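# Lift ring off stake, lay it flat in blue tray

## Task

Remove the ring from the stake and set it down so it rests flat on the bottom of the blue tray.

## Robot and tools

Robot: two 6-joint arms with parallel grippers, left_arm and right_arm, facing each other across a table. In the scene frame the origin is the table centre, the table top is at z = +0.020 m, +z is up, and left_arm's base sits on the +y side at (+0.110, +0.456, +0.105) m. right_arm's base is at (-0.009, -0.456, +0.142) m. Arm names do not match image sides. Joint 1 is the URDF's joint_0, and numbering continues outward. Each gripper's fingers point along its own +x and close along its own y. end_effector_position is the point between the fingers, 3 to 4 cm short of the tips. Only the last 1.5 cm of each finger face is flat.

Command row: every arm command is a row of 14 numbers, each in [-1, 1]. The first 7 are left_arm's dx, dy, dz, rx, ry, rz, opening, and the next 7 are right_arm's in the same order. The row always has 14 numbers, even when only one arm moves. dx to rz are offsets, not poses. They are measured from that arm's Hand target at the start of the action or move, along that Hand target's own axes. 1.0 means 0.6 m of travel or 180 degrees of turn. rx, ry, rz form one rotation vector. Sending the same offset again moves the arm further. All six pose numbers at 0 re-request the current Hand target. The opening is absolute, not an offset: +1 is fully open (0.080 m), -1 is fully closed, and empty fingers meet near -0.78. A 0 opening is a real command, so to leave a gripper as it is, resend its present value. A full close takes at least about 0.6 s.

execute_actions(actions, cameras): actions is a list of actions. Each action is a table of up to 15 rows, one row per 1/30 s step. A short table repeats its last row until 15 steps are done. Every row counts from the pose at the action's start, not from the previous row. cameras lists camera names, ["all"] or []. Images come back only when actions is empty or when cameras asks for them. An unknown camera name makes the call invalid.

move(target, speed, blend, opening_speed, grip_force, blocking, cameras): drives each gripper in a straight line toward its target.
- target: one 14-number row, or a list of up to 15 rows. Every row counts from the Hand targets at the start of the move.
- speed: in m/s, 0.002 to 4.3, default 0.25. Turning is capped at twice that value in rad/s. Give one value, or one per target.
- blend: in metres, for corner rounding between listed targets. The default 0 stops at each target.
- opening_speed: how fast the opening command changes, per second on the -1..+1 scale, at least 0.2.
- grip_force: newtons per finger pad, 8 to 34. It stays set until changed.
- blocking=false: the call returns after about 0.5 s while the move keeps running.
A whole move is capped at 10 s. Paths do not avoid obstacles or the other arm. Faster motion means more lag, more drift and harder contact. Route around an arm's own base rather than close by it. The result adds a move: line with words such as done, off_target, moving, held, blocked or fault, plus limits such as paced or held.

wait(seconds 0 to 10) lets time pass with the last commands held. stop() brakes a running move. zoom_image(camera cam_left_wrist or cam_right_wrist, region [x0,y0,x1,y1] in pixels, at most 504 by 504) enlarges part of that camera's newest image. read_manual(section "licences") only returns licence text. finished_scene(scene = this scene's integer number) ends the scene for good. Call it only once the ring lies flat in the tray with no gripper touching it.

Results give, per arm:
- end_effector_position (m) and end_effector_quat_wxyz, in the scene frame.
- Velocities, omitted when the joints read "within noise".
- Hand target: the last commanded pose after clipping, which later offsets count from.
- Joint positions: the gripper's last value is the opening in metres.
- Joint torques and External joint torques, which are noisy. Positive means toward a larger joint number.
- grip_measured: the opening on the command scale, accurate to about 2 mm. It reads narrower than a squeezed part.
- grip_effort_n: motor effort, negative when closing. It is not pad force.
- Tool commands.
- Wrist depth: a 7x7 grid of distances in mm per camera. "-" means no value.
Calls with actions also list step positions. Cameras are cam_left_wrist and cam_right_wrist, both 672x504, with calibration given as K and T_world_to_cam.

Behaviour to expect:
- Orientation commands are clipped to within 32 degrees of the current orientation at each step.
- Grippers often stop short or sag, especially at long reach. Check the pose after each move and correct it with a further offset or a re-turn.
- Small moves may go astray.
- To grip, command about 0.08 below the grip_measured reading at first touch.
- Something may briefly nudge loose objects.

Things to avoid:
- Dropping the ring, releasing it while it is moving, slamming, or pushing hard against the table, stake or tray.
- Letting anything leave the table.
- Contact between the two arms, or one gripper closing on the other's fingers.
- Wrist-camera cables touching anything. That counts as the hand touching it.
- Contact torque at the load limits (waist 18.2, shoulder 22.5, elbow 22.4, wrist pitch 5.92, wrist yaw 5.9, wrist roll 5.54 N m). Reaching one stops the arm for 10 s.
- Far one-step commands, which cause over-speed faults.
- Long stretched holds or pushing toward unreachable poses, which heat the motors. MOTOR HOT warns of this, and 95 °C triggers an over-temperature hold.

While you think, the simulation keeps running.

Each tool is called after "Call:" by a JSON object that holds its "name" and its "arguments".

## Session

Call:
{"name": "execute_actions", "arguments": {"actions": []}}

Call:
{"name": "zoom_image", "arguments": {"camera": "cam_right_wrist", "region": [0, 0, 336, 252]}}

Scene clock: 0.00 s.
left_arm: end_effector_position=(-0.1709, +0.4349, +0.4126) grip_measured=+1.000 grip_effort_n=n/a end_effector_quat_wxyz=(+0.240, +0.310, +0.318, -0.863) | right_arm: end_effector_position=(+0.0513, -0.0550, +0.2044) grip_measured=+1.000 grip_effort_n=n/a end_effector_quat_wxyz=(+0.834, -0.152, +0.378, +0.373)
Joint positions: left_arm=[-1.635 1.126 1.369 -1.036 -0.265 -0.845 0.08] | right_arm=[0.025 1.768 0.977 -0.187 0.459 0.626 0.08]
Joint velocities: within noise
Joint torques (N m): no reading
External joint torques (N m): no reading
Heat: left arm: hottest wrist yaw 33 °C (+0.0 °C/min); right arm: hottest wrist pitch 30 °C (+0.0 °C/min).
Wrist depth (mm): cam_left_wrist=[487 1577 1707 1774 1555 1368 1135 / 462 507 1566 1861 1682 1402 1360 / 436 477 1555 1657 1816 2226 2083 / 412 448 490 424 1733 1941 2415 / 392 426 450 515 1545 93 2083 / - 93 411 472 1465 87 - / - 78 412 453 1446 - -] | cam_right_wrist=[341 340 340 340 342 331 1541 / 315 315 315 315 316 315 308 / 293 291 294 291 294 295 295 / 272 273 272 - 260 273 274 / 257 258 - - 246 253 259 / - 81 229 237 - - 75 / - - - - 221 223 78]
Hand target: left_arm -0.1708, +0.4348, +0.4130; -0.240, -0.309, -0.318, +0.864 | right_arm +0.0514, -0.0538, +0.2070; +0.834, -0.148, +0.377, +0.374
Tool commands: left_gripper/opening=+1.0 right_gripper/opening=+1.0
camera_calibration:
cam_left_wrist: T_world_to_cam=[[-0.553277, 0.713656, 0.429626, -0.579216], [0.585449, 0.700039, -0.408895, -0.00117086], [-0.592566, 0.0252922, -0.805125, 0.29918], [0, 0, 0, 1]] pos_world=[-0.142498, 0.406614, 0.489245]
cam_right_wrist: T_world_to_cam=[[0.732378, -0.679924, -0.0364146, -0.0555104], [-0.63891, -0.667742, -0.381987, 0.107442], [0.235407, 0.303024, -0.92345, 0.269843], [0, 0, 0, 1]] pos_world=[0.0457777, -0.0477682, 0.288207]

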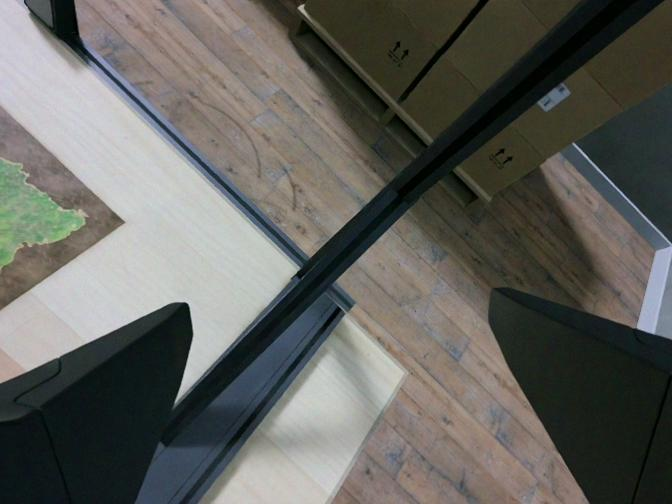

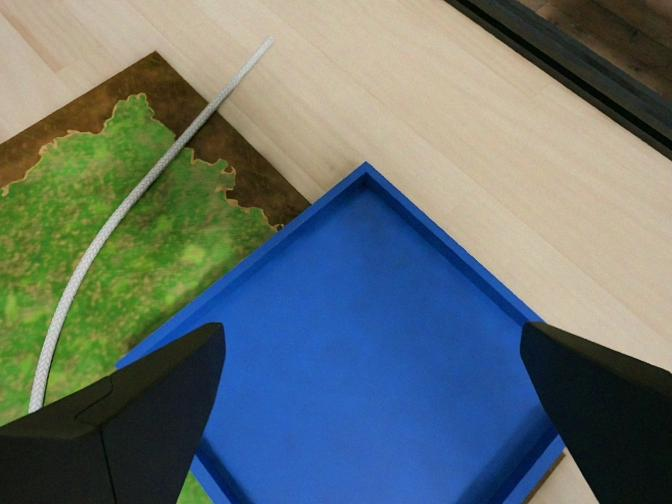

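Scaled by 1.500 from the camera's 672x504 image, which has a finer 960x720 frame.

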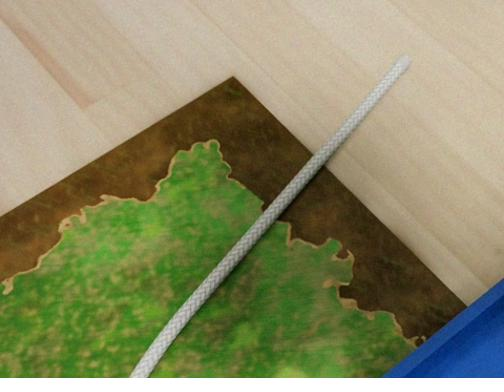

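Call:
{"name": "move", "arguments": {"target": [0.262,0.602,0.226,-0.429,0.075,0.271,-0.4,-0.157,0.076,-0.338,-0.13,-0.16,0.178,0], "cameras": ["all"], "speed": 0.3}}

Call:
{"name": "zoom_image", "arguments": {"camera": "cam_right_wrist", "region": [180, 100, 480, 350]}}

Scene clock: 27.10 s.
left_arm: end_effector_position=(-0.1104, +0.0614, +0.2458) grip_measured=-0.397 grip_effort_n=-16.0 end_effector_quat_wxyz=(+0.645, +0.273, +0.650, -0.293) | right_arm: end_effector_position=(-0.1296, -0.1771, +0.1432) grip_measured=+0.004 grip_effort_n=-17.4 end_effector_quat_wxyz=(+0.719, -0.102, +0.109, +0.679)
Joint positions: left_arm=[-0.507 2.328 2.342 -1.556 0.004 -1.255 0.017] | right_arm=[0.77 2.171 0.182 1.565 0.771 0.306 0.035]
Joint torques (N m): left_arm=[0.03 -8.8 6.27 -0.03 -0.13 -0.15] | right_arm=[0.21 -5.52 -0.68 1.37 0.42 -0.23]
External joint torques (N m): left_arm=[0.11 2.21 0.67 -0.36 -0.09 -0.15] | right_arm=[0.23 -0.72 -1.29 -0.09 0.23 -0.23]
Heat: left arm: hottest wrist pitch 34 °C (+8.9 °C/min); right arm: hottest wrist pitch 33 °C (+6.6 °C/min).
Wrist depth (mm): cam_left_wrist=[240 241 237 246 247 253 256 / 253 255 259 259 262 266 271 / 266 270 273 277 281 283 287 / 283 286 288 295 299 301 307 / 302 303 301 303 308 323 325 / 317 - - 326 - - - / - - - 363 72 - -] | cam_right_wrist=[- 2036 1741 1810 589 583 1933 / - 516 573 583 551 605 574 / 371 399 406 413 414 424 429 / 308 310 314 305 319 327 300 / 252 251 264 249 270 254 259 / 212 221 70 217 205 83 226 / - - - 188 185 75 -]
Hand target: left_arm -0.1111, +0.0596, +0.2423; +0.648, +0.282, +0.649, -0.282 | right_arm -0.1283, -0.1785, +0.1420; +0.720, -0.107, +0.105, +0.677
Off the commanded pose: left_arm 0.004 m, 2 deg | right_arm 0.002 m, 1 deg.
joint sent to its limit (left arm) — joint 3 (elbow), upper limit, where the elbow is as straight as it goes. The joint targets still meet the commanded pose.
move: done
camera_calibration:
cam_left_wrist: T_world_to_cam=[[-0.748768, -0.655922, 0.0954602, -0.062876], [-0.614663, 0.741014, 0.270347, -0.145293], [-0.248064, 0.143751, -0.958019, 0.278474], [0, 0, 0, 1]] pos_world=[-0.0673064, 0.0263915, 0.312065]
cam_right_wrist: T_world_to_cam=[[0.998204, -0.0590199, -0.0102222, 0.132348], [-0.0433494, -0.594045, -0.803263, 0.0375003], [0.0413361, 0.802264, -0.595536, 0.309101], [0, 0, 0, 1]] pos_world=[-0.143261, -0.217893, 0.215557]

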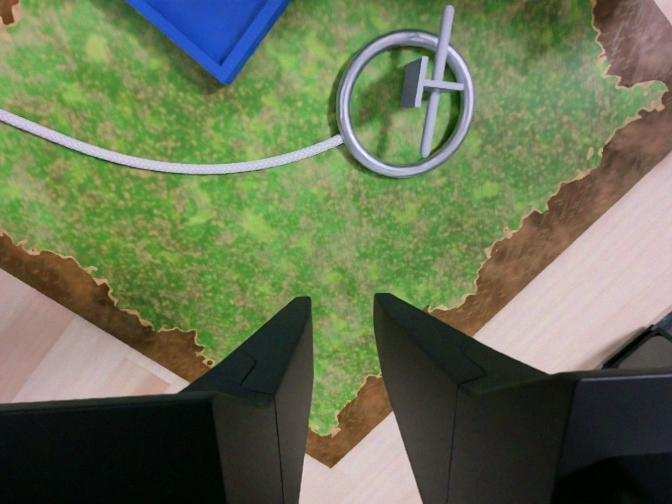

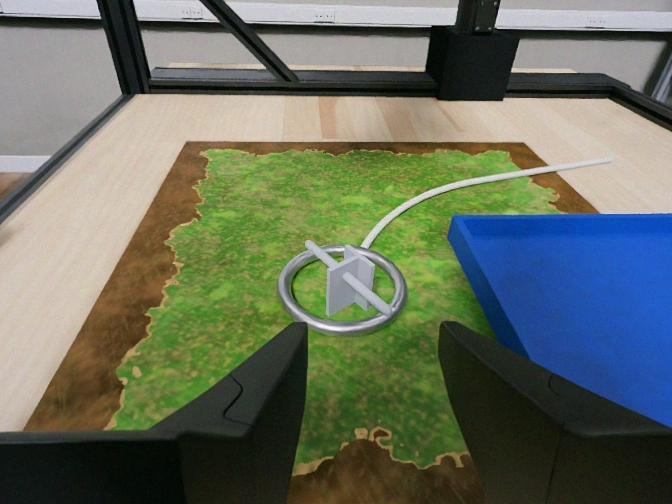

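Scaled by 1.680 from the camera's 672x504 image, which has a finer 960x720 frame.

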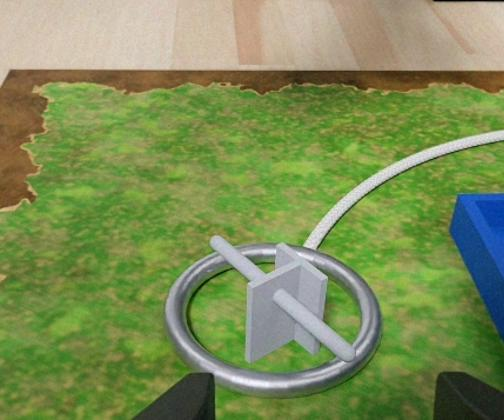

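Call:
{"name": "move", "arguments": {"target": [0.228,-0.03,0.12,0,0,0,-0.4,0,0,0,0,0,0,0], "cameras": ["cam_left_wrist"]}}

Scene clock: 54.37 s.
left_arm: end_effector_position=(-0.0752, -0.0042, +0.1087) grip_measured=-0.397 grip_effort_n=-16.0 end_effector_quat_wxyz=(+0.647, +0.280, +0.650, -0.282) | right_arm: end_effector_position=(-0.1296, -0.1771, +0.1431) grip_measured=+0.004 grip_effort_n=-17.4 end_effector_quat_wxyz=(+0.719, -0.102, +0.109, +0.679)
Joint positions: left_arm=[-0.38 2.584 2.26 -1.243 0.004 -1.135 0.017] | right_arm=[0.77 2.171 0.182 1.566 0.771 0.306 0.035]
Joint torques (N m): left_arm=[0 -10.36 6.19 0.2 -0.13 0.09] | right_arm=[0.19 -5.49 -0.67 1.38 0.42 -0.22]
External joint torques (N m): left_arm=[0 2.11 0.39 -0.13 -0.09 0.09] | right_arm=[0.17 -0.71 -1.26 -0.08 0.24 -0.23]
Heat: left arm: hottest elbow 34 °C (+7.7 °C/min); right arm: hottest wrist pitch 36 °C (+6.6 °C/min).
Wrist depth (mm): cam_left_wrist=[- 115 - 120 122 123 124 / 121 122 121 128 129 130 131 / 128 127 136 137 136 137 139 / 124 133 145 144 146 143 149 / 153 153 151 149 123 126 159 / - - - 165 - - - / - - - 181 71 - -] | cam_right_wrist=[1885 - 729 1839 171 160 174 / 1653 518 526 166 190 161 520 / 393 398 383 158 235 398 430 / 307 309 311 305 307 315 339 / 253 253 264 248 272 - - / 214 221 70 217 206 81 224 / - - - 188 185 75 -]
Hand target: left_arm -0.0755, -0.0054, +0.1054; +0.648, +0.282, +0.649, -0.282 | right_arm -0.1283, -0.1785, +0.1419; +0.720, -0.107, +0.105, +0.677
Off the commanded pose: left_arm 0.004 m, 0 deg | right_arm 0.002 m, 1 deg.
move: done
camera_calibration:
cam_left_wrist: T_world_to_cam=[[-0.745298, -0.662939, 0.0710108, -0.0636346], [-0.623262, 0.730571, 0.278946, -0.0396087], [-0.236802, 0.163639, -0.957678, 0.166311], [0, 0, 0, 1]] pos_world=[-0.0327305, -0.0404639, 0.17484]
Images, in order (width x height): cam_left_wrist 672x504.

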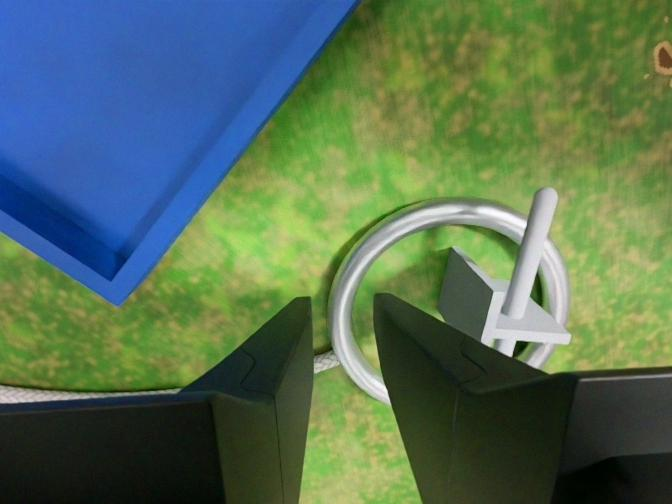

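Call:
{"name": "move", "arguments": {"target": [[0.03,-0.0025,-0.0133,0,0,0,-0.4,0,0,0,0,0,0,0],[0.0635,-0.0025,-0.0133,0,0,0,-0.4,0,0,0,0,0,0,0]], "cameras": ["cam_left_wrist"], "speed": 0.07, "blend": 0.005}}

Scene clock: 65.03 s.
left_arm: end_effector_position=(-0.0836, -0.0040, +0.0765) grip_measured=-0.397 grip_effort_n=-15.6 end_effector_quat_wxyz=(+0.647, +0.275, +0.649, -0.291) | right_arm: end_effector_position=(-0.1296, -0.1771, +0.1431) grip_measured=+0.004 grip_effort_n=-17.4 end_effector_quat_wxyz=(+0.719, -0.102, +0.109, +0.679)
Joint positions: left_arm=[-0.396 2.605 2.17 -1.114 0.004 -1.145 0.017] | right_arm=[0.77 2.171 0.182 1.566 0.771 0.306 0.035]
Joint torques (N m): left_arm=[-0.01 -10.06 4.25 0.36 -0.14 -0.15] | right_arm=[0.2 -5.48 -0.68 1.38 0.42 -0.22]
External joint torques (N m): left_arm=[-0.01 2.5 -1.49 0.04 -0.09 -0.15] | right_arm=[0.19 -0.73 -1.29 -0.06 0.24 -0.23]
Heat: left arm: hottest shoulder 37 °C (+10.2 °C/min); right arm: hottest wrist pitch 37 °C (+6.1 °C/min). Heating fast: the left arm's shoulder motor: a push or a pull is the cause, and it goes on while you think. Ease it with your next call, before anything else.
Wrist depth (mm): cam_left_wrist=[- 87 75 94 94 95 96 / - 79 98 99 100 101 102 / - 94 104 105 106 107 107 / - 109 110 110 113 105 114 / 116 117 116 112 93 91 122 / - - - 120 - - - / - - - 138 72 - -] | cam_right_wrist=[- 2281 594 116 108 585 - / 2132 523 572 534 185 168 559 / 393 399 379 183 205 175 402 / 308 309 301 182 295 321 336 / 251 254 264 250 271 246 252 / 214 220 70 217 207 83 226 / - - - 188 184 75 -]
Hand target: left_arm -0.0821, -0.0005, +0.0672; +0.648, +0.282, +0.649, -0.282 | right_arm -0.1283, -0.1785, +0.1419; +0.720, -0.107, +0.105, +0.677
Off the commanded pose: left_arm 0.010 m, 1 deg | right_arm 0.002 m, 1 deg.
move: off_target (left_arm)
camera_calibration:
cam_left_wrist: T_world_to_cam=[[-0.748771, -0.656998, 0.0877253, -0.0690079], [-0.616794, 0.739101, 0.270732, -0.0347457], [-0.242708, 0.148608, -0.958649, 0.133002], [0, 0, 0, 1]] pos_world=[-0.0408213, -0.0394226, 0.142963]
Images, in order (width x height): cam_left_wrist 672x504.

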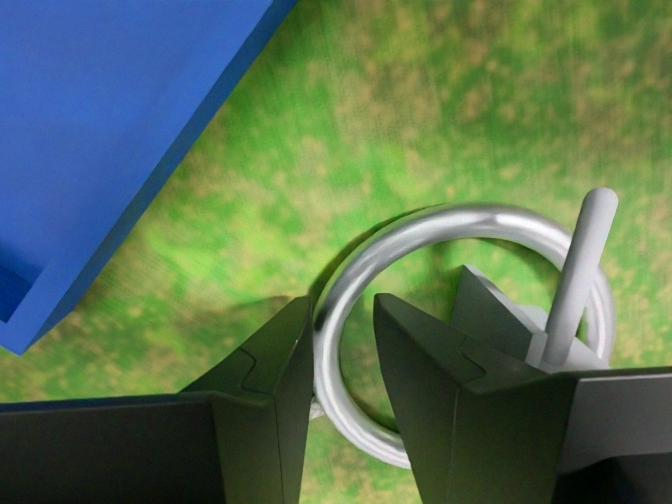

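Call:
{"name": "move", "arguments": {"target": [[-0.02,0.008,0,0,0,0,-0.4,0,0,0,0,0,0,0],[0.001,0.008,0,0,0,0,-0.4,0,0,0,0,0,0,0]], "cameras": ["cam_left_wrist"], "speed": 0.07}}

Scene clock: 68.83 s.
left_arm: end_effector_position=(-0.0814, +0.0006, +0.0712) grip_measured=-0.397 grip_effort_n=-15.6 end_effector_quat_wxyz=(+0.647, +0.278, +0.649, -0.287) | right_arm: end_effector_position=(-0.1296, -0.1771, +0.1431) grip_measured=+0.004 grip_effort_n=-17.4 end_effector_quat_wxyz=(+0.719, -0.102, +0.109, +0.679)
Joint positions: left_arm=[-0.396 2.594 2.127 -1.091 0.004 -1.145 0.017] | right_arm=[0.77 2.171 0.182 1.566 0.771 0.306 0.035]
Joint torques (N m): left_arm=[0.31 -11.18 3.98 0.35 -0.14 -0.01] | right_arm=[0.18 -5.49 -0.67 1.38 0.43 -0.22]
External joint torques (N m): left_arm=[0.22 1.27 -1.73 0.02 -0.09 -0.01] | right_arm=[0.19 -0.74 -1.26 -0.07 0.24 -0.22]
Heat: left arm: hottest shoulder 37 °C (+10.0 °C/min); right arm: hottest wrist pitch 37 °C (+6.0 °C/min).
Wrist depth (mm): cam_left_wrist=[- 81 70 89 89 90 91 / - 74 93 94 95 95 96 / - 90 99 99 100 99 101 / - 103 105 105 107 108 108 / - 111 110 105 111 95 108 / - - - 111 - - - / - - - 132 71 - -] | cam_right_wrist=[- 717 577 120 111 1715 - / 2073 547 566 497 189 206 535 / 395 401 405 195 208 180 380 / 308 307 302 188 294 - - / 251 253 266 249 271 257 255 / 214 221 70 217 205 81 - / - - - 187 185 75 -]
Hand target: left_arm -0.0786, +0.0027, +0.0667; +0.648, +0.282, +0.649, -0.282 | right_arm -0.1283, -0.1785, +0.1419; +0.720, -0.107, +0.105, +0.677
Off the commanded pose: left_arm 0.006 m, 1 deg | right_arm 0.002 m, 1 deg.
move: done
camera_calibration:
cam_left_wrist: T_world_to_cam=[[-0.748766, -0.658003, 0.0798862, -0.0632467], [-0.618054, 0.736637, 0.274545, -0.0357733], [-0.239499, 0.156196, -0.95825, 0.127919], [0, 0, 0, 1]] pos_world=[-0.0388303, -0.035245, 0.137452]
Images, in order (width x height): cam_left_wrist 672x504.

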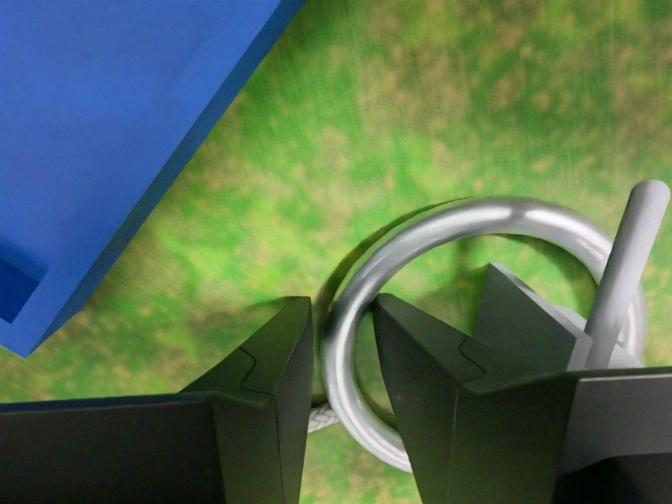

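Call:
{"name": "move", "arguments": {"target": [-0.002,0,0,0,0,0,-1,0,0,0,0,0,0,0], "cameras": ["all"], "opening_speed": 0.6}}

Call:
{"name": "zoom_image", "arguments": {"camera": "cam_right_wrist", "region": [230, 150, 480, 350]}}

Scene clock: 135.50 s.
left_arm: end_effector_position=(-0.0815, +0.0004, +0.0712) grip_measured=-0.617 grip_effort_n=-83.5 end_effector_quat_wxyz=(+0.647, +0.278, +0.649, -0.288) | right_arm: end_effector_position=(-0.1296, -0.1771, +0.1431) grip_measured=+0.004 grip_effort_n=-17.4 end_effector_quat_wxyz=(+0.719, -0.102, +0.109, +0.679)
Joint positions: left_arm=[-0.396 2.594 2.127 -1.09 0.004 -1.145 0.007] | right_arm=[0.77 2.171 0.182 1.566 0.771 0.306 0.035]
Joint torques (N m): left_arm=[0.33 -11.32 4.25 0.04 -0.13 0] | right_arm=[0.2 -5.48 -0.67 1.38 0.43 -0.22]
External joint torques (N m): left_arm=[0.31 1.01 -1.4 -0.29 -0.08 0] | right_arm=[0.19 -0.68 -1.32 -0.09 0.25 -0.22]
Heat: left arm: hottest shoulder 46 °C (+7.1 °C/min); right arm: hottest wrist pitch 39 °C (+2.0 °C/min).
Wrist depth (mm): cam_left_wrist=[- 82 70 89 90 90 92 / - 74 92 94 95 96 96 / - 91 99 100 98 94 100 / - 103 105 105 107 108 106 / 111 111 111 105 112 99 106 / - 117 - 110 - - - / - - - 130 - - -] | cam_right_wrist=[- - 758 119 114 1933 - / - 517 566 498 188 201 535 / 397 399 401 194 207 179 382 / 310 309 303 188 292 315 - / 253 252 266 256 270 249 250 / 214 221 70 217 206 83 224 / - - - 188 185 75 -]
Hand target: left_arm -0.0786, +0.0027, +0.0680; +0.648, +0.282, +0.649, -0.282 | right_arm -0.1283, -0.1785, +0.1419; +0.720, -0.107, +0.105, +0.677
Off the commanded pose: left_arm 0.005 m, 1 deg | right_arm 0.002 m, 1 deg.
move: done
camera_calibration:
cam_left_wrist: T_world_to_cam=[[-0.748767, -0.657919, 0.0805674, -0.063542], [-0.617927, 0.736841, 0.274283, -0.0356406], [-0.239821, 0.155589, -0.958268, 0.127895], [0, 0, 0, 1]] pos_world=[-0.0389294, -0.0354432, 0.137453]
cam_right_wrist: T_world_to_cam=[[0.998204, -0.0590199, -0.0102222, 0.132346], [-0.0433494, -0.594045, -0.803263, 0.03742], [0.0413361, 0.802264, -0.595536, 0.309042], [0, 0, 0, 1]] pos_world=[-0.143261, -0.217893, 0.215457]

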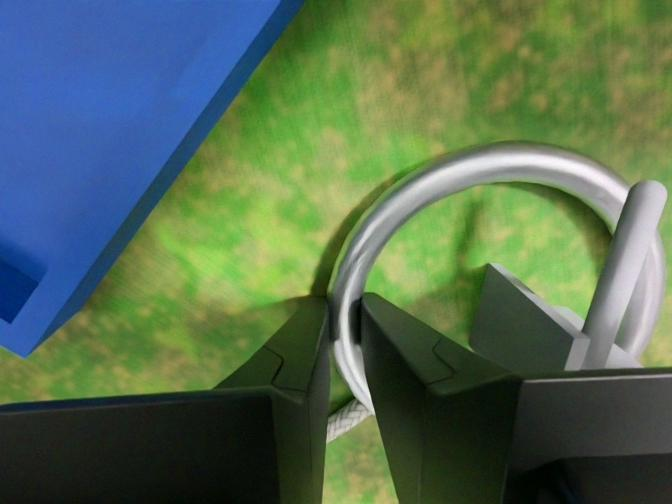

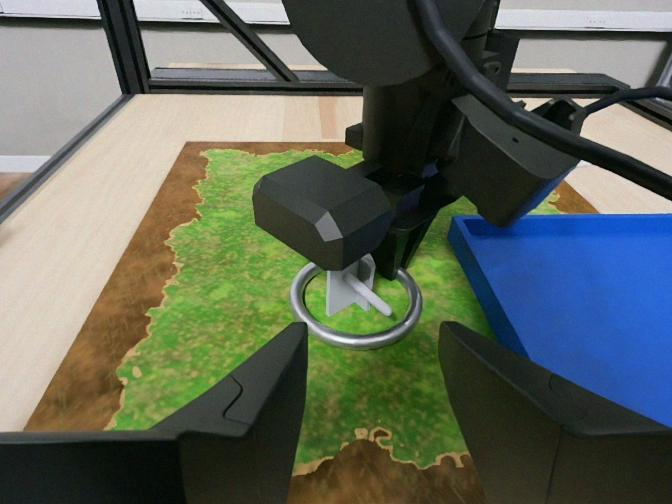

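Scaled by 2.016 from the camera's 672x504 image, which has a finer 960x720 frame.

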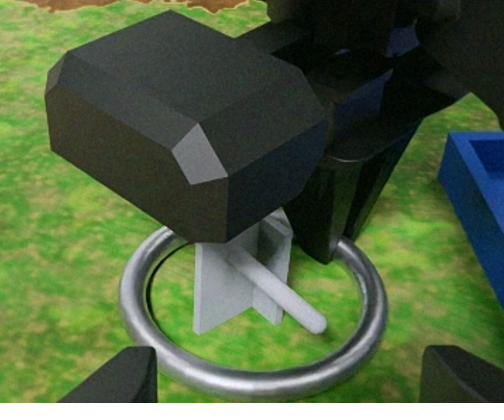

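Call:
{"name": "move", "arguments": {"target": [[-0.01,-0.0122,0.0235,0,0,0,-1,0,0,0,0,0,0,0],[-0.048,-0.01,0.0057,0,-0.1205,-0.0157,-1,0,0,0,0,0,0,0]], "cameras": ["all"], "speed": 0.06}}

Call:
{"name": "zoom_image", "arguments": {"camera": "cam_right_wrist", "region": [230, 150, 480, 350]}}

Scene clock: 166.47 s.
left_arm: end_effector_position=(-0.0801, -0.0034, +0.0898) grip_measured=-0.617 grip_effort_n=-83.5 end_effector_quat_wxyz=(+0.750, +0.215, +0.524, -0.342) | right_arm: end_effector_position=(-0.1296, -0.1771, +0.1431) grip_measured=+0.004 grip_effort_n=-17.4 end_effector_quat_wxyz=(+0.719, -0.102, +0.109, +0.679)
Joint positions: left_arm=[-0.491 2.443 1.875 -0.841 -0.333 -1.21 0.007] | right_arm=[0.77 2.171 0.182 1.566 0.771 0.306 0.035]
Joint torques (N m): left_arm=[-0.06 -12.95 4.47 0.74 -0.51 -0.16] | right_arm=[0.21 -5.5 -0.66 1.38 0.42 -0.22]
External joint torques (N m): left_arm=[-0.07 -1.08 -1.33 0.18 -0.25 -0.16] | right_arm=[0.21 -0.73 -1.26 -0.07 0.24 -0.22]
Heat: left arm: hottest shoulder 49 °C (+5.0 °C/min); right arm: hottest wrist pitch 39 °C (+1.0 °C/min).
Wrist depth (mm): cam_left_wrist=[124 125 126 127 135 136 138 / 124 125 126 134 135 136 138 / 124 125 126 133 95 95 138 / 123 124 132 133 134 135 136 / 123 130 131 105 134 135 136 / - 130 - 108 - - - / - - - 132 - - -] | cam_right_wrist=[- 1741 745 203 188 190 - / - 522 533 215 190 515 572 / 392 399 208 179 251 423 434 / 308 311 314 300 273 - - / 251 253 264 247 260 253 259 / 213 221 70 218 205 83 222 / - - - 188 184 75 -]
Hand target: left_arm -0.0807, -0.0038, +0.0967; +0.751, +0.208, +0.522, -0.346 | right_arm -0.1283, -0.1785, +0.1419; +0.720, -0.107, +0.105, +0.677
Off the commanded pose: left_arm 0.007 m, 1 deg | right_arm 0.002 m, 1 deg.
move: done
camera_calibration:
cam_left_wrist: T_world_to_cam=[[-0.768279, -0.633944, 0.0886647, -0.068632], [-0.640006, 0.763299, -0.0881295, -0.00626736], [-0.0118085, -0.124454, -0.992155, 0.16704], [0, 0, 0, 1]] pos_world=[-0.0547672, -0.0179361, 0.171263]
cam_right_wrist: T_world_to_cam=[[0.998204, -0.0590199, -0.0102222, 0.132346], [-0.0433494, -0.594045, -0.803263, 0.03742], [0.0413361, 0.802264, -0.595536, 0.309042], [0, 0, 0, 1]] pos_world=[-0.143261, -0.217893, 0.215457]

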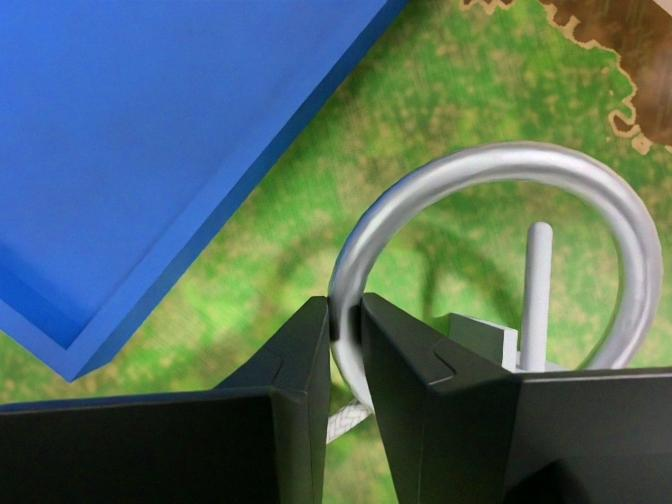

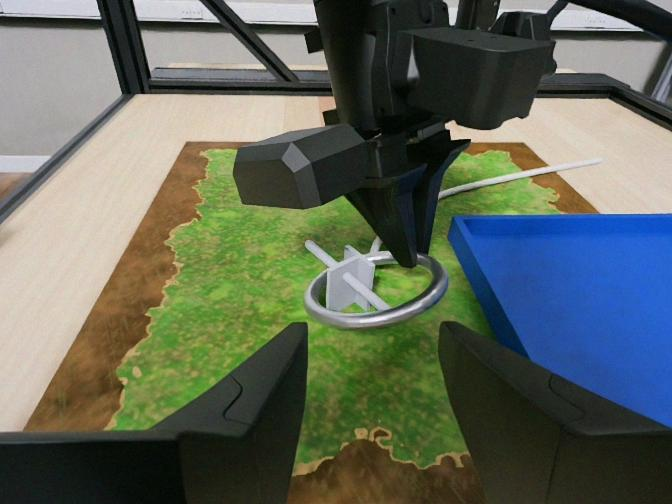

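Scaled by 2.016 from the camera's 672x504 image, which has a finer 960x720 frame.

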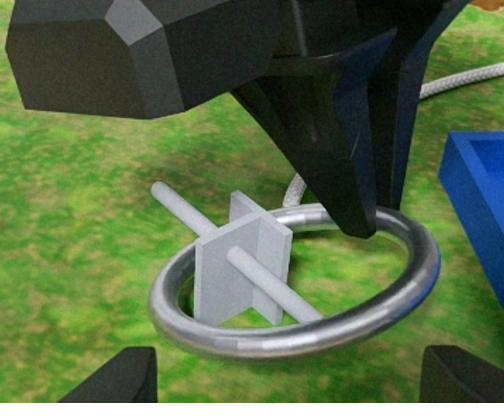

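Call:
{"name": "move", "arguments": {"target": [-0.0197,-0.0048,-0.014,0,-0.082,-0.0105,-1,0,0,0,0,0,0,0], "cameras": ["all"], "speed": 0.07}}

Call:
{"name": "zoom_image", "arguments": {"camera": "cam_right_wrist", "region": [230, 150, 480, 350]}}

Scene clock: 183.17 s.
left_arm: end_effector_position=(-0.0903, +0.0038, +0.0976) grip_measured=-0.617 grip_effort_n=-83.5 end_effector_quat_wxyz=(+0.805, +0.162, +0.426, -0.379) | right_arm: end_effector_position=(-0.1296, -0.1771, +0.1431) grip_measured=+0.004 grip_effort_n=-17.4 end_effector_quat_wxyz=(+0.719, -0.102, +0.109, +0.679)
Joint positions: left_arm=[-0.585 2.383 1.713 -0.657 -0.585 -1.255 0.007] | right_arm=[0.77 2.171 0.182 1.566 0.771 0.306 0.035]
Joint torques (N m): left_arm=[-0.14 -12.56 4.33 0.89 -0.74 -0.17] | right_arm=[0.2 -5.48 -0.68 1.38 0.42 -0.23]
External joint torques (N m): left_arm=[-0.05 -1.25 -1.32 0.22 -0.36 -0.18] | right_arm=[0.19 -0.68 -1.31 -0.09 0.24 -0.23]
Heat: left arm: hottest shoulder 55 °C (+9.1 °C/min); right arm: hottest wrist pitch 39 °C (+1.0 °C/min). Fold the left arm in close to its base, or ease its load, before you think long.
Wrist depth (mm): cam_left_wrist=[162 164 167 171 178 185 188 / - 155 158 164 170 174 175 / - 149 148 159 94 94 167 / - 140 148 150 153 156 108 / - 138 144 105 147 148 116 / - 136 - 108 - - - / - - - 131 - - -] | cam_right_wrist=[1754 1949 577 211 184 586 - / - 520 184 221 272 608 576 / 391 400 361 250 372 423 428 / 308 310 314 302 294 324 331 / 251 253 264 248 271 258 - / 214 220 70 217 206 81 - / - - - 188 185 75 -]
Hand target: left_arm -0.0907, +0.0035, +0.1047; +0.806, +0.153, +0.425, -0.382 | right_arm -0.1283, -0.1785, +0.1419; +0.720, -0.107, +0.105, +0.677
Off the commanded pose: left_arm 0.007 m, 1 deg | right_arm 0.002 m, 1 deg.
MOTOR HOT: joint 2 (shoulder) of the left arm reports 55 °C; the controller stops that arm at 95 °C. To cool a motor, set the load down, stop pushing, or move to a pose that needs little force.
move: done
camera_calibration:
cam_left_wrist: T_world_to_cam=[[-0.784971, -0.611211, 0.101199, -0.0755199], [-0.604713, 0.72039, -0.339648, 0.0103442], [0.134694, -0.327811, -0.935092, 0.184009], [0, 0, 0, 1]] pos_world=[-0.0778106, 0.00670967, 0.183222]
cam_right_wrist: T_world_to_cam=[[0.998204, -0.0590199, -0.0102222, 0.132346], [-0.0433494, -0.594045, -0.803263, 0.03742], [0.0413361, 0.802264, -0.595536, 0.309042], [0, 0, 0, 1]] pos_world=[-0.143261, -0.217893, 0.215457]

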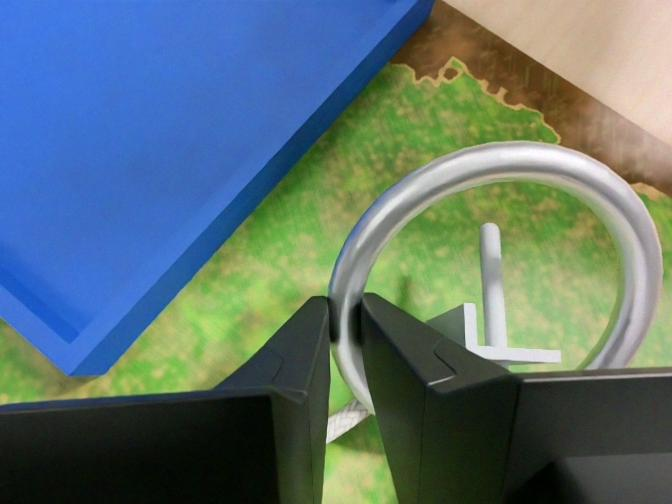

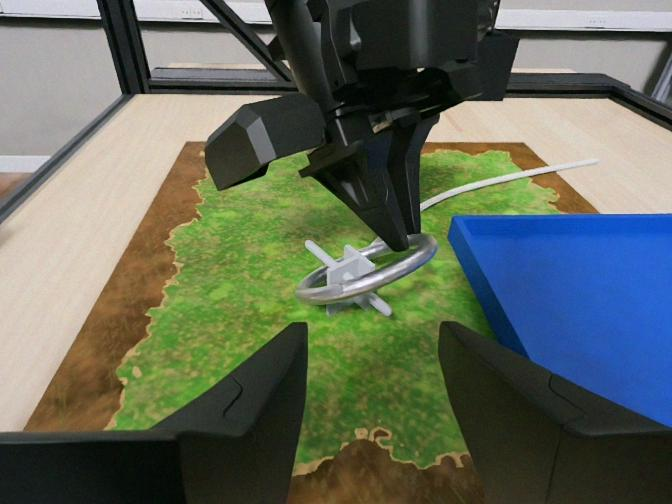

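Scaled by 2.016 from the camera's 672x504 image, which has a finer 960x720 frame.

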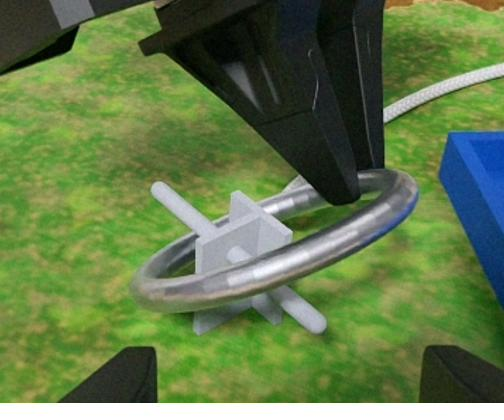

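Call:
{"name": "move", "arguments": {"target": [-0.0443,0.0048,-0.037,0,0,0,-1,0,0,0,0,0,0,0], "cameras": ["all"], "speed": 0.07}}

Call:
{"name": "zoom_image", "arguments": {"camera": "cam_right_wrist", "region": [230, 150, 480, 350]}}

Scene clock: 194.10 s.
left_arm: end_effector_position=(-0.1117, +0.0307, +0.1064) grip_measured=-0.617 grip_effort_n=-83.5 end_effector_quat_wxyz=(+0.805, +0.159, +0.426, -0.381) | right_arm: end_effector_position=(-0.1296, -0.1771, +0.1431) grip_measured=+0.004 grip_effort_n=-17.4 end_effector_quat_wxyz=(+0.719, -0.102, +0.109, +0.679)
Joint positions: left_arm=[-0.658 2.339 1.674 -0.702 -0.602 -1.339 0.007] | right_arm=[0.77 2.171 0.182 1.566 0.771 0.306 0.035]
Joint torques (N m): left_arm=[0.04 -12.2 4.28 0.4 -0.76 -0.17] | right_arm=[0.21 -5.49 -0.67 1.38 0.42 -0.22]
External joint torques (N m): left_arm=[-0.03 -1.19 -1.3 -0.21 -0.35 -0.18] | right_arm=[0.21 -0.68 -1.31 -0.09 0.24 -0.23]
Heat: left arm: hottest shoulder 56 °C (+10.2 °C/min); right arm: hottest wrist pitch 39 °C (+0.0 °C/min). Fold the left arm in close to its base, or ease its load, before you think long.
Wrist depth (mm): cam_left_wrist=[- 176 178 184 194 198 202 / 165 167 166 178 184 187 190 / 156 157 165 172 94 94 180 / 153 153 159 159 135 168 106 / 147 149 153 105 157 158 116 / - 145 - 108 - - - / - - - 139 - - -] | cam_right_wrist=[- 2236 240 225 287 1901 - / - 511 206 254 552 563 573 / 375 397 403 274 417 421 434 / 308 309 311 290 322 - 308 / 252 253 265 258 271 - 259 / 214 220 70 217 206 81 224 / - - - 188 184 75 -]
Hand target: left_arm -0.1104, +0.0310, +0.1127; +0.806, +0.153, +0.425, -0.382 | right_arm -0.1283, -0.1785, +0.1419; +0.720, -0.107, +0.105, +0.677
Off the commanded pose: left_arm 0.006 m, 1 deg | right_arm 0.002 m, 1 deg.
MOTOR HOT: still on. Joint 2 (shoulder) of the left arm reports 56 °C.
move: done
camera_calibration:
cam_left_wrist: T_world_to_cam=[[-0.78574, -0.609274, 0.106761, -0.0774058], [-0.604404, 0.71953, -0.342012, -0.0186939], [0.131561, -0.333259, -0.933611, 0.203567], [0, 0, 0, 1]] pos_world=[-0.098901, 0.0341299, 0.191923]
cam_right_wrist: T_world_to_cam=[[0.998204, -0.0590199, -0.0102222, 0.132346], [-0.0433494, -0.594045, -0.803263, 0.03742], [0.0413361, 0.802264, -0.595536, 0.309042], [0, 0, 0, 1]] pos_world=[-0.143261, -0.217893, 0.215457]

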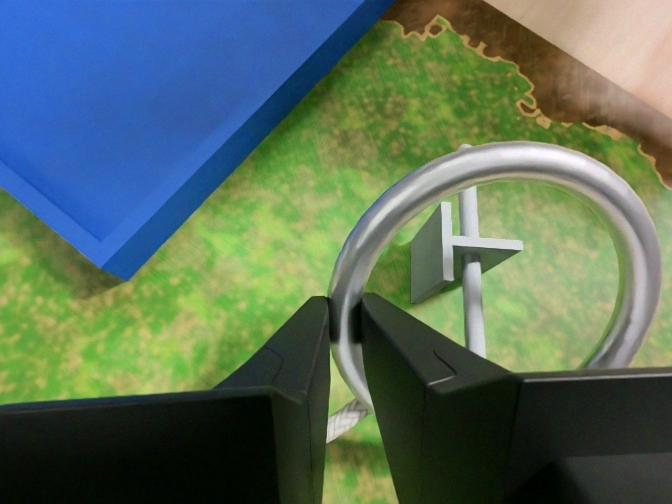

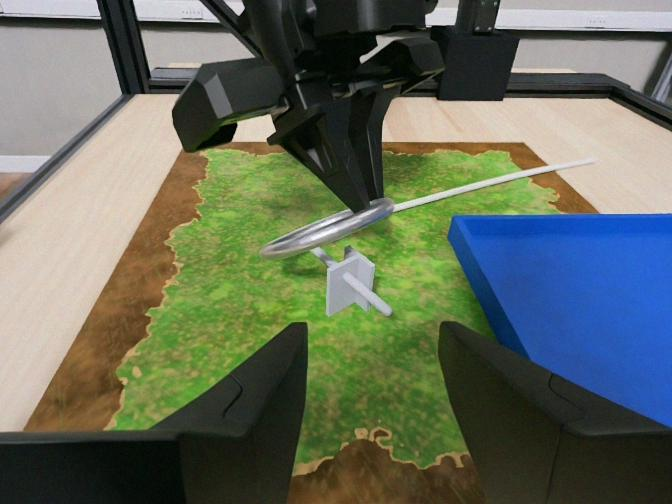

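Scaled by 2.016 from the camera's 672x504 image, which has a finer 960x720 frame.

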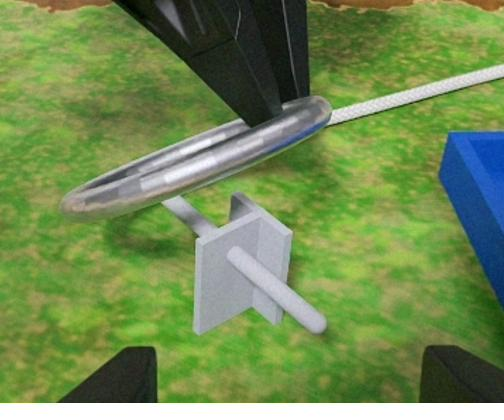

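Call:
{"name": "move", "arguments": {"target": [[-0.0138,0.0017,-0.0102,0,0,0,-1,0,0,0,0,0,0,0],[-0.114,-0.008,0.064,0,0,0,-1,0,0,0,0,0,0,0],[0.081,0.211,0.326,0,0.2025,0.026,-1,0,0,0,0,0,0,0]], "cameras": ["cam_left_wrist"], "speed": [0.07,0.12,0.25], "blend": [0.003,0.02,0]}}

Scene clock: 214.97 s.
left_arm: end_effector_position=(+0.1120, -0.0187, +0.1811) grip_measured=-0.617 grip_effort_n=-83.5 end_effector_quat_wxyz=(+0.648, +0.281, +0.649, -0.281) | right_arm: end_effector_position=(-0.1296, -0.1771, +0.1431) grip_measured=+0.004 grip_effort_n=-17.4 end_effector_quat_wxyz=(+0.719, -0.102, +0.109, +0.679)
Joint positions: left_arm=[0.006 2.45 2.299 -1.419 0.001 -0.748 0.007] | right_arm=[0.77 2.171 0.182 1.566 0.771 0.306 0.035]
Joint torques (N m): left_arm=[0.07 -9.91 6.82 -0.01 0.02 0.1] | right_arm=[0.22 -5.49 -0.68 1.38 0.42 -0.22]
External joint torques (N m): left_arm=[0.14 2.14 0.95 -0.33 0.06 0.1] | right_arm=[0.21 -0.69 -1.3 -0.09 0.24 -0.23]
Heat: left arm: hottest shoulder 51 °C (+3.0 °C/min); right arm: hottest wrist pitch 39 °C (+0.0 °C/min). Fold the left arm in close to its base, or ease its load, before you think long.
Wrist depth (mm): cam_left_wrist=[184 184 186 182 182 183 189 / 195 195 194 192 192 194 195 / 207 208 202 199 93 95 203 / 221 220 214 99 218 221 104 / 237 237 235 104 - 233 113 / 249 - - 79 - - - / - - - - - - -] | cam_right_wrist=[- - 740 1869 580 1754 - / - 513 570 577 582 559 573 / 390 399 402 412 418 422 406 / 309 310 315 315 317 - - / 252 254 264 259 272 236 245 / 215 220 70 217 206 83 223 / - - - 187 184 75 -]
Hand target: left_arm +0.1121, -0.0207, +0.1795; +0.648, +0.282, +0.649, -0.282 | right_arm -0.1283, -0.1785, +0.1419; +0.720, -0.107, +0.105, +0.677
Off the commanded pose: left_arm 0.002 m, 0 deg | right_arm 0.002 m, 1 deg.
MOTOR HOT: still on. Joint 2 (shoulder) of the left arm reports 51 °C.
move: done
camera_calibration:
cam_left_wrist: T_world_to_cam=[[-0.746025, -0.662498, 0.0673999, 0.0619928], [-0.623805, 0.73068, 0.277441, 0.0677677], [-0.233052, 0.164934, -0.958376, 0.282063], [0, 0, 0, 1]] pos_world=[0.154257, -0.0549681, 0.247343]
Images, in order (width x height): cam_left_wrist 672x504.

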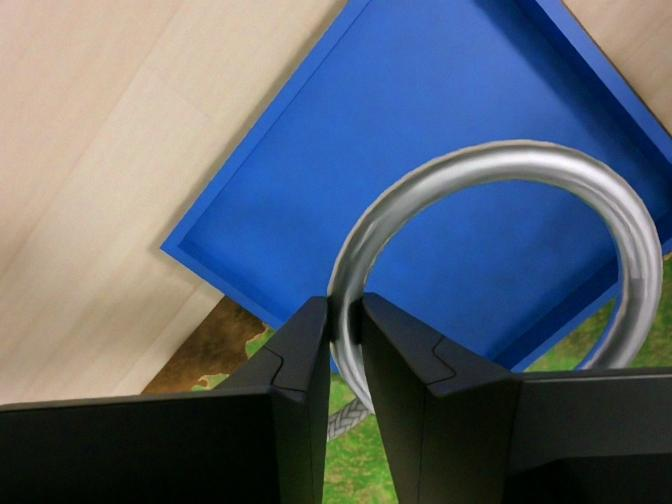

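Call:
{"name": "move", "arguments": {"target": [[0.16,-0.0055,0.013,0,0,0,-1,0,0,0,0,0,0,0],[0.185,-0.0055,0.013,0,0,0,-1,0,0,0,0,0,0,0]], "cameras": ["cam_left_wrist"], "speed": [0.15,0.03]}}

Scene clock: 221.90 s.
left_arm: end_effector_position=(+0.1136, -0.0326, +0.0776) grip_measured=-0.617 grip_effort_n=-83.5 end_effector_quat_wxyz=(+0.651, +0.275, +0.646, -0.289) | right_arm: end_effector_position=(-0.1296, -0.1771, +0.1431) grip_measured=+0.004 grip_effort_n=-17.4 end_effector_quat_wxyz=(+0.719, -0.102, +0.109, +0.679)
Joint positions: left_arm=[0.009 2.549 2.068 -1.069 0.001 -0.743 0.007] | right_arm=[0.77 2.171 0.182 1.566 0.771 0.306 0.035]
Joint torques (N m): left_arm=[0.31 -9.88 4.17 0.42 0.03 0.09] | right_arm=[0.2 -5.48 -0.66 1.38 0.42 -0.22]
External joint torques (N m): left_arm=[0.41 2.17 -1.46 0.05 0.06 0.09] | right_arm=[0.19 -0.68 -1.26 -0.08 0.24 -0.23]
Heat: left arm: hottest shoulder 51 °C (+3.0 °C/min); right arm: hottest wrist pitch 39 °C (+0.0 °C/min). Fold the left arm in close to its base, or ease its load, before you think long.
Wrist depth (mm): cam_left_wrist=[- 93 94 87 88 91 93 / - 98 81 94 96 97 97 / 104 103 99 100 98 94 101 / - 91 103 105 108 109 108 / - 111 - 104 114 117 115 / - 117 - 110 - - - / - - - 130 - - -] | cam_right_wrist=[- 776 753 1665 592 592 - / - 524 566 576 600 595 579 / 393 401 405 414 420 425 433 / 307 309 312 317 319 - 305 / 252 253 265 257 269 247 254 / 214 220 70 217 206 83 223 / - - - 188 185 75 -]
Hand target: left_arm +0.1147, -0.0287, +0.0686; +0.648, +0.281, +0.649, -0.282 | right_arm -0.1283, -0.1785, +0.1419; +0.720, -0.107, +0.105, +0.677
Off the commanded pose: left_arm 0.010 m, 1 deg | right_arm 0.002 m, 1 deg.
MOTOR HOT: still on. Joint 2 (shoulder) of the left arm reports 51 °C.
move: off_target (left_arm)
camera_calibration:
cam_left_wrist: T_world_to_cam=[[-0.747614, -0.659164, 0.0810882, 0.060152], [-0.622111, 0.737812, 0.261938, 0.108908], [-0.232488, 0.145383, -0.961672, 0.18508], [0, 0, 0, 1]] pos_world=[0.155752, -0.0676112, 0.144581]
Images, in order (width x height): cam_left_wrist 672x504.

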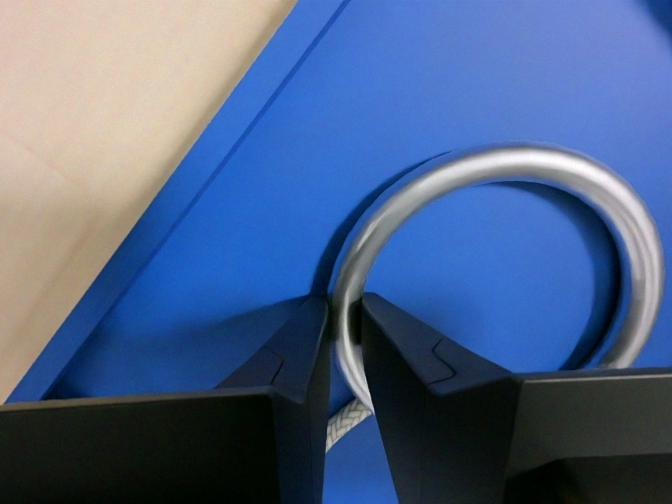

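Identical to the earlier contact state. Release.

Call:
{"name": "move", "arguments": {"target": [[-0.006,0,0,0,0,0,-0.35,0,0,0,0,0,0,0],[-0.13,0,0,0,0,0,-0.35,0,0,0,0,0,0,0]], "opening_speed": 0.5, "speed": [0.08,0.12], "cameras": ["cam_left_wrist"]}}

Scene clock: 232.60 s.
left_arm: end_effector_position=(+0.1137, -0.0266, +0.1419) grip_measured=-0.353 grip_effort_n=12.8 end_effector_quat_wxyz=(+0.646, +0.286, +0.651, -0.278) | right_arm: end_effector_position=(-0.1296, -0.1771, +0.1431) grip_measured=+0.004 grip_effort_n=-17.4 end_effector_quat_wxyz=(+0.719, -0.102, +0.109, +0.679)
Joint positions: left_arm=[0.009 2.509 2.25 -1.324 0.002 -0.743 0.019] | right_arm=[0.77 2.171 0.182 1.566 0.771 0.306 0.035]
Joint torques (N m): left_arm=[0.34 -11.79 6.42 -0.07 0.01 0.1] | right_arm=[0.2 -5.48 -0.67 1.38 0.42 -0.22]
External joint torques (N m): left_arm=[0.25 0.33 0.65 -0.37 0.05 0.1] | right_arm=[0.21 -0.7 -1.24 -0.08 0.23 -0.23]
Heat: left arm: hottest shoulder 51 °C (-1.0 °C/min); right arm: hottest wrist pitch 40 °C (+1.0 °C/min). Fold the left arm in close to its base, or ease its load, before you think long.
Wrist depth (mm): cam_left_wrist=[- 149 151 146 146 147 143 / 158 159 157 154 152 155 155 / 168 169 162 160 168 162 166 / 179 178 177 175 177 177 178 / 194 191 183 183 177 188 187 / - - - 191 - - - / - - - 226 69 - -] | cam_right_wrist=[- 1933 755 2092 646 679 - / - 517 569 529 548 615 563 / 395 395 401 409 420 425 431 / 309 312 312 319 316 320 - / 253 255 266 258 272 247 250 / 213 221 70 216 207 83 225 / - - - 188 184 75 -]
Hand target: left_arm +0.1150, -0.0286, +0.1466; +0.648, +0.282, +0.649, -0.282 | right_arm -0.1283, -0.1785, +0.1419; +0.720, -0.107, +0.105, +0.677
Off the commanded pose: left_arm 0.005 m, 1 deg | right_arm 0.002 m, 1 deg.
MOTOR HOT: still on. Joint 2 (shoulder) of the left arm reports 51 °C.
move: done
camera_calibration:
cam_left_wrist: T_world_to_cam=[[-0.747548, -0.6615, 0.0599112, 0.0618631], [-0.621966, 0.728806, 0.286358, 0.0839836], [-0.23309, 0.176804, -0.956248, 0.246145], [0, 0, 0, 1]] pos_world=[0.155854, -0.0638046, 0.20762]
Images, in order (width x height): cam_left_wrist 672x504.

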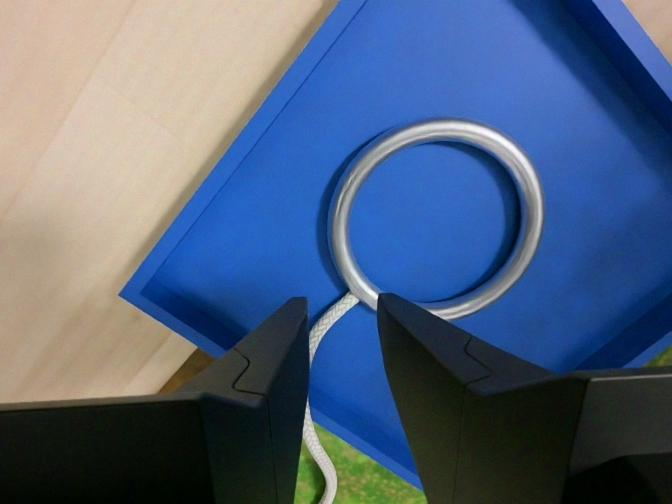

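Call:
{"name": "finished_scene", "arguments": {"scene": 2}}

The scene is finished: the task was done.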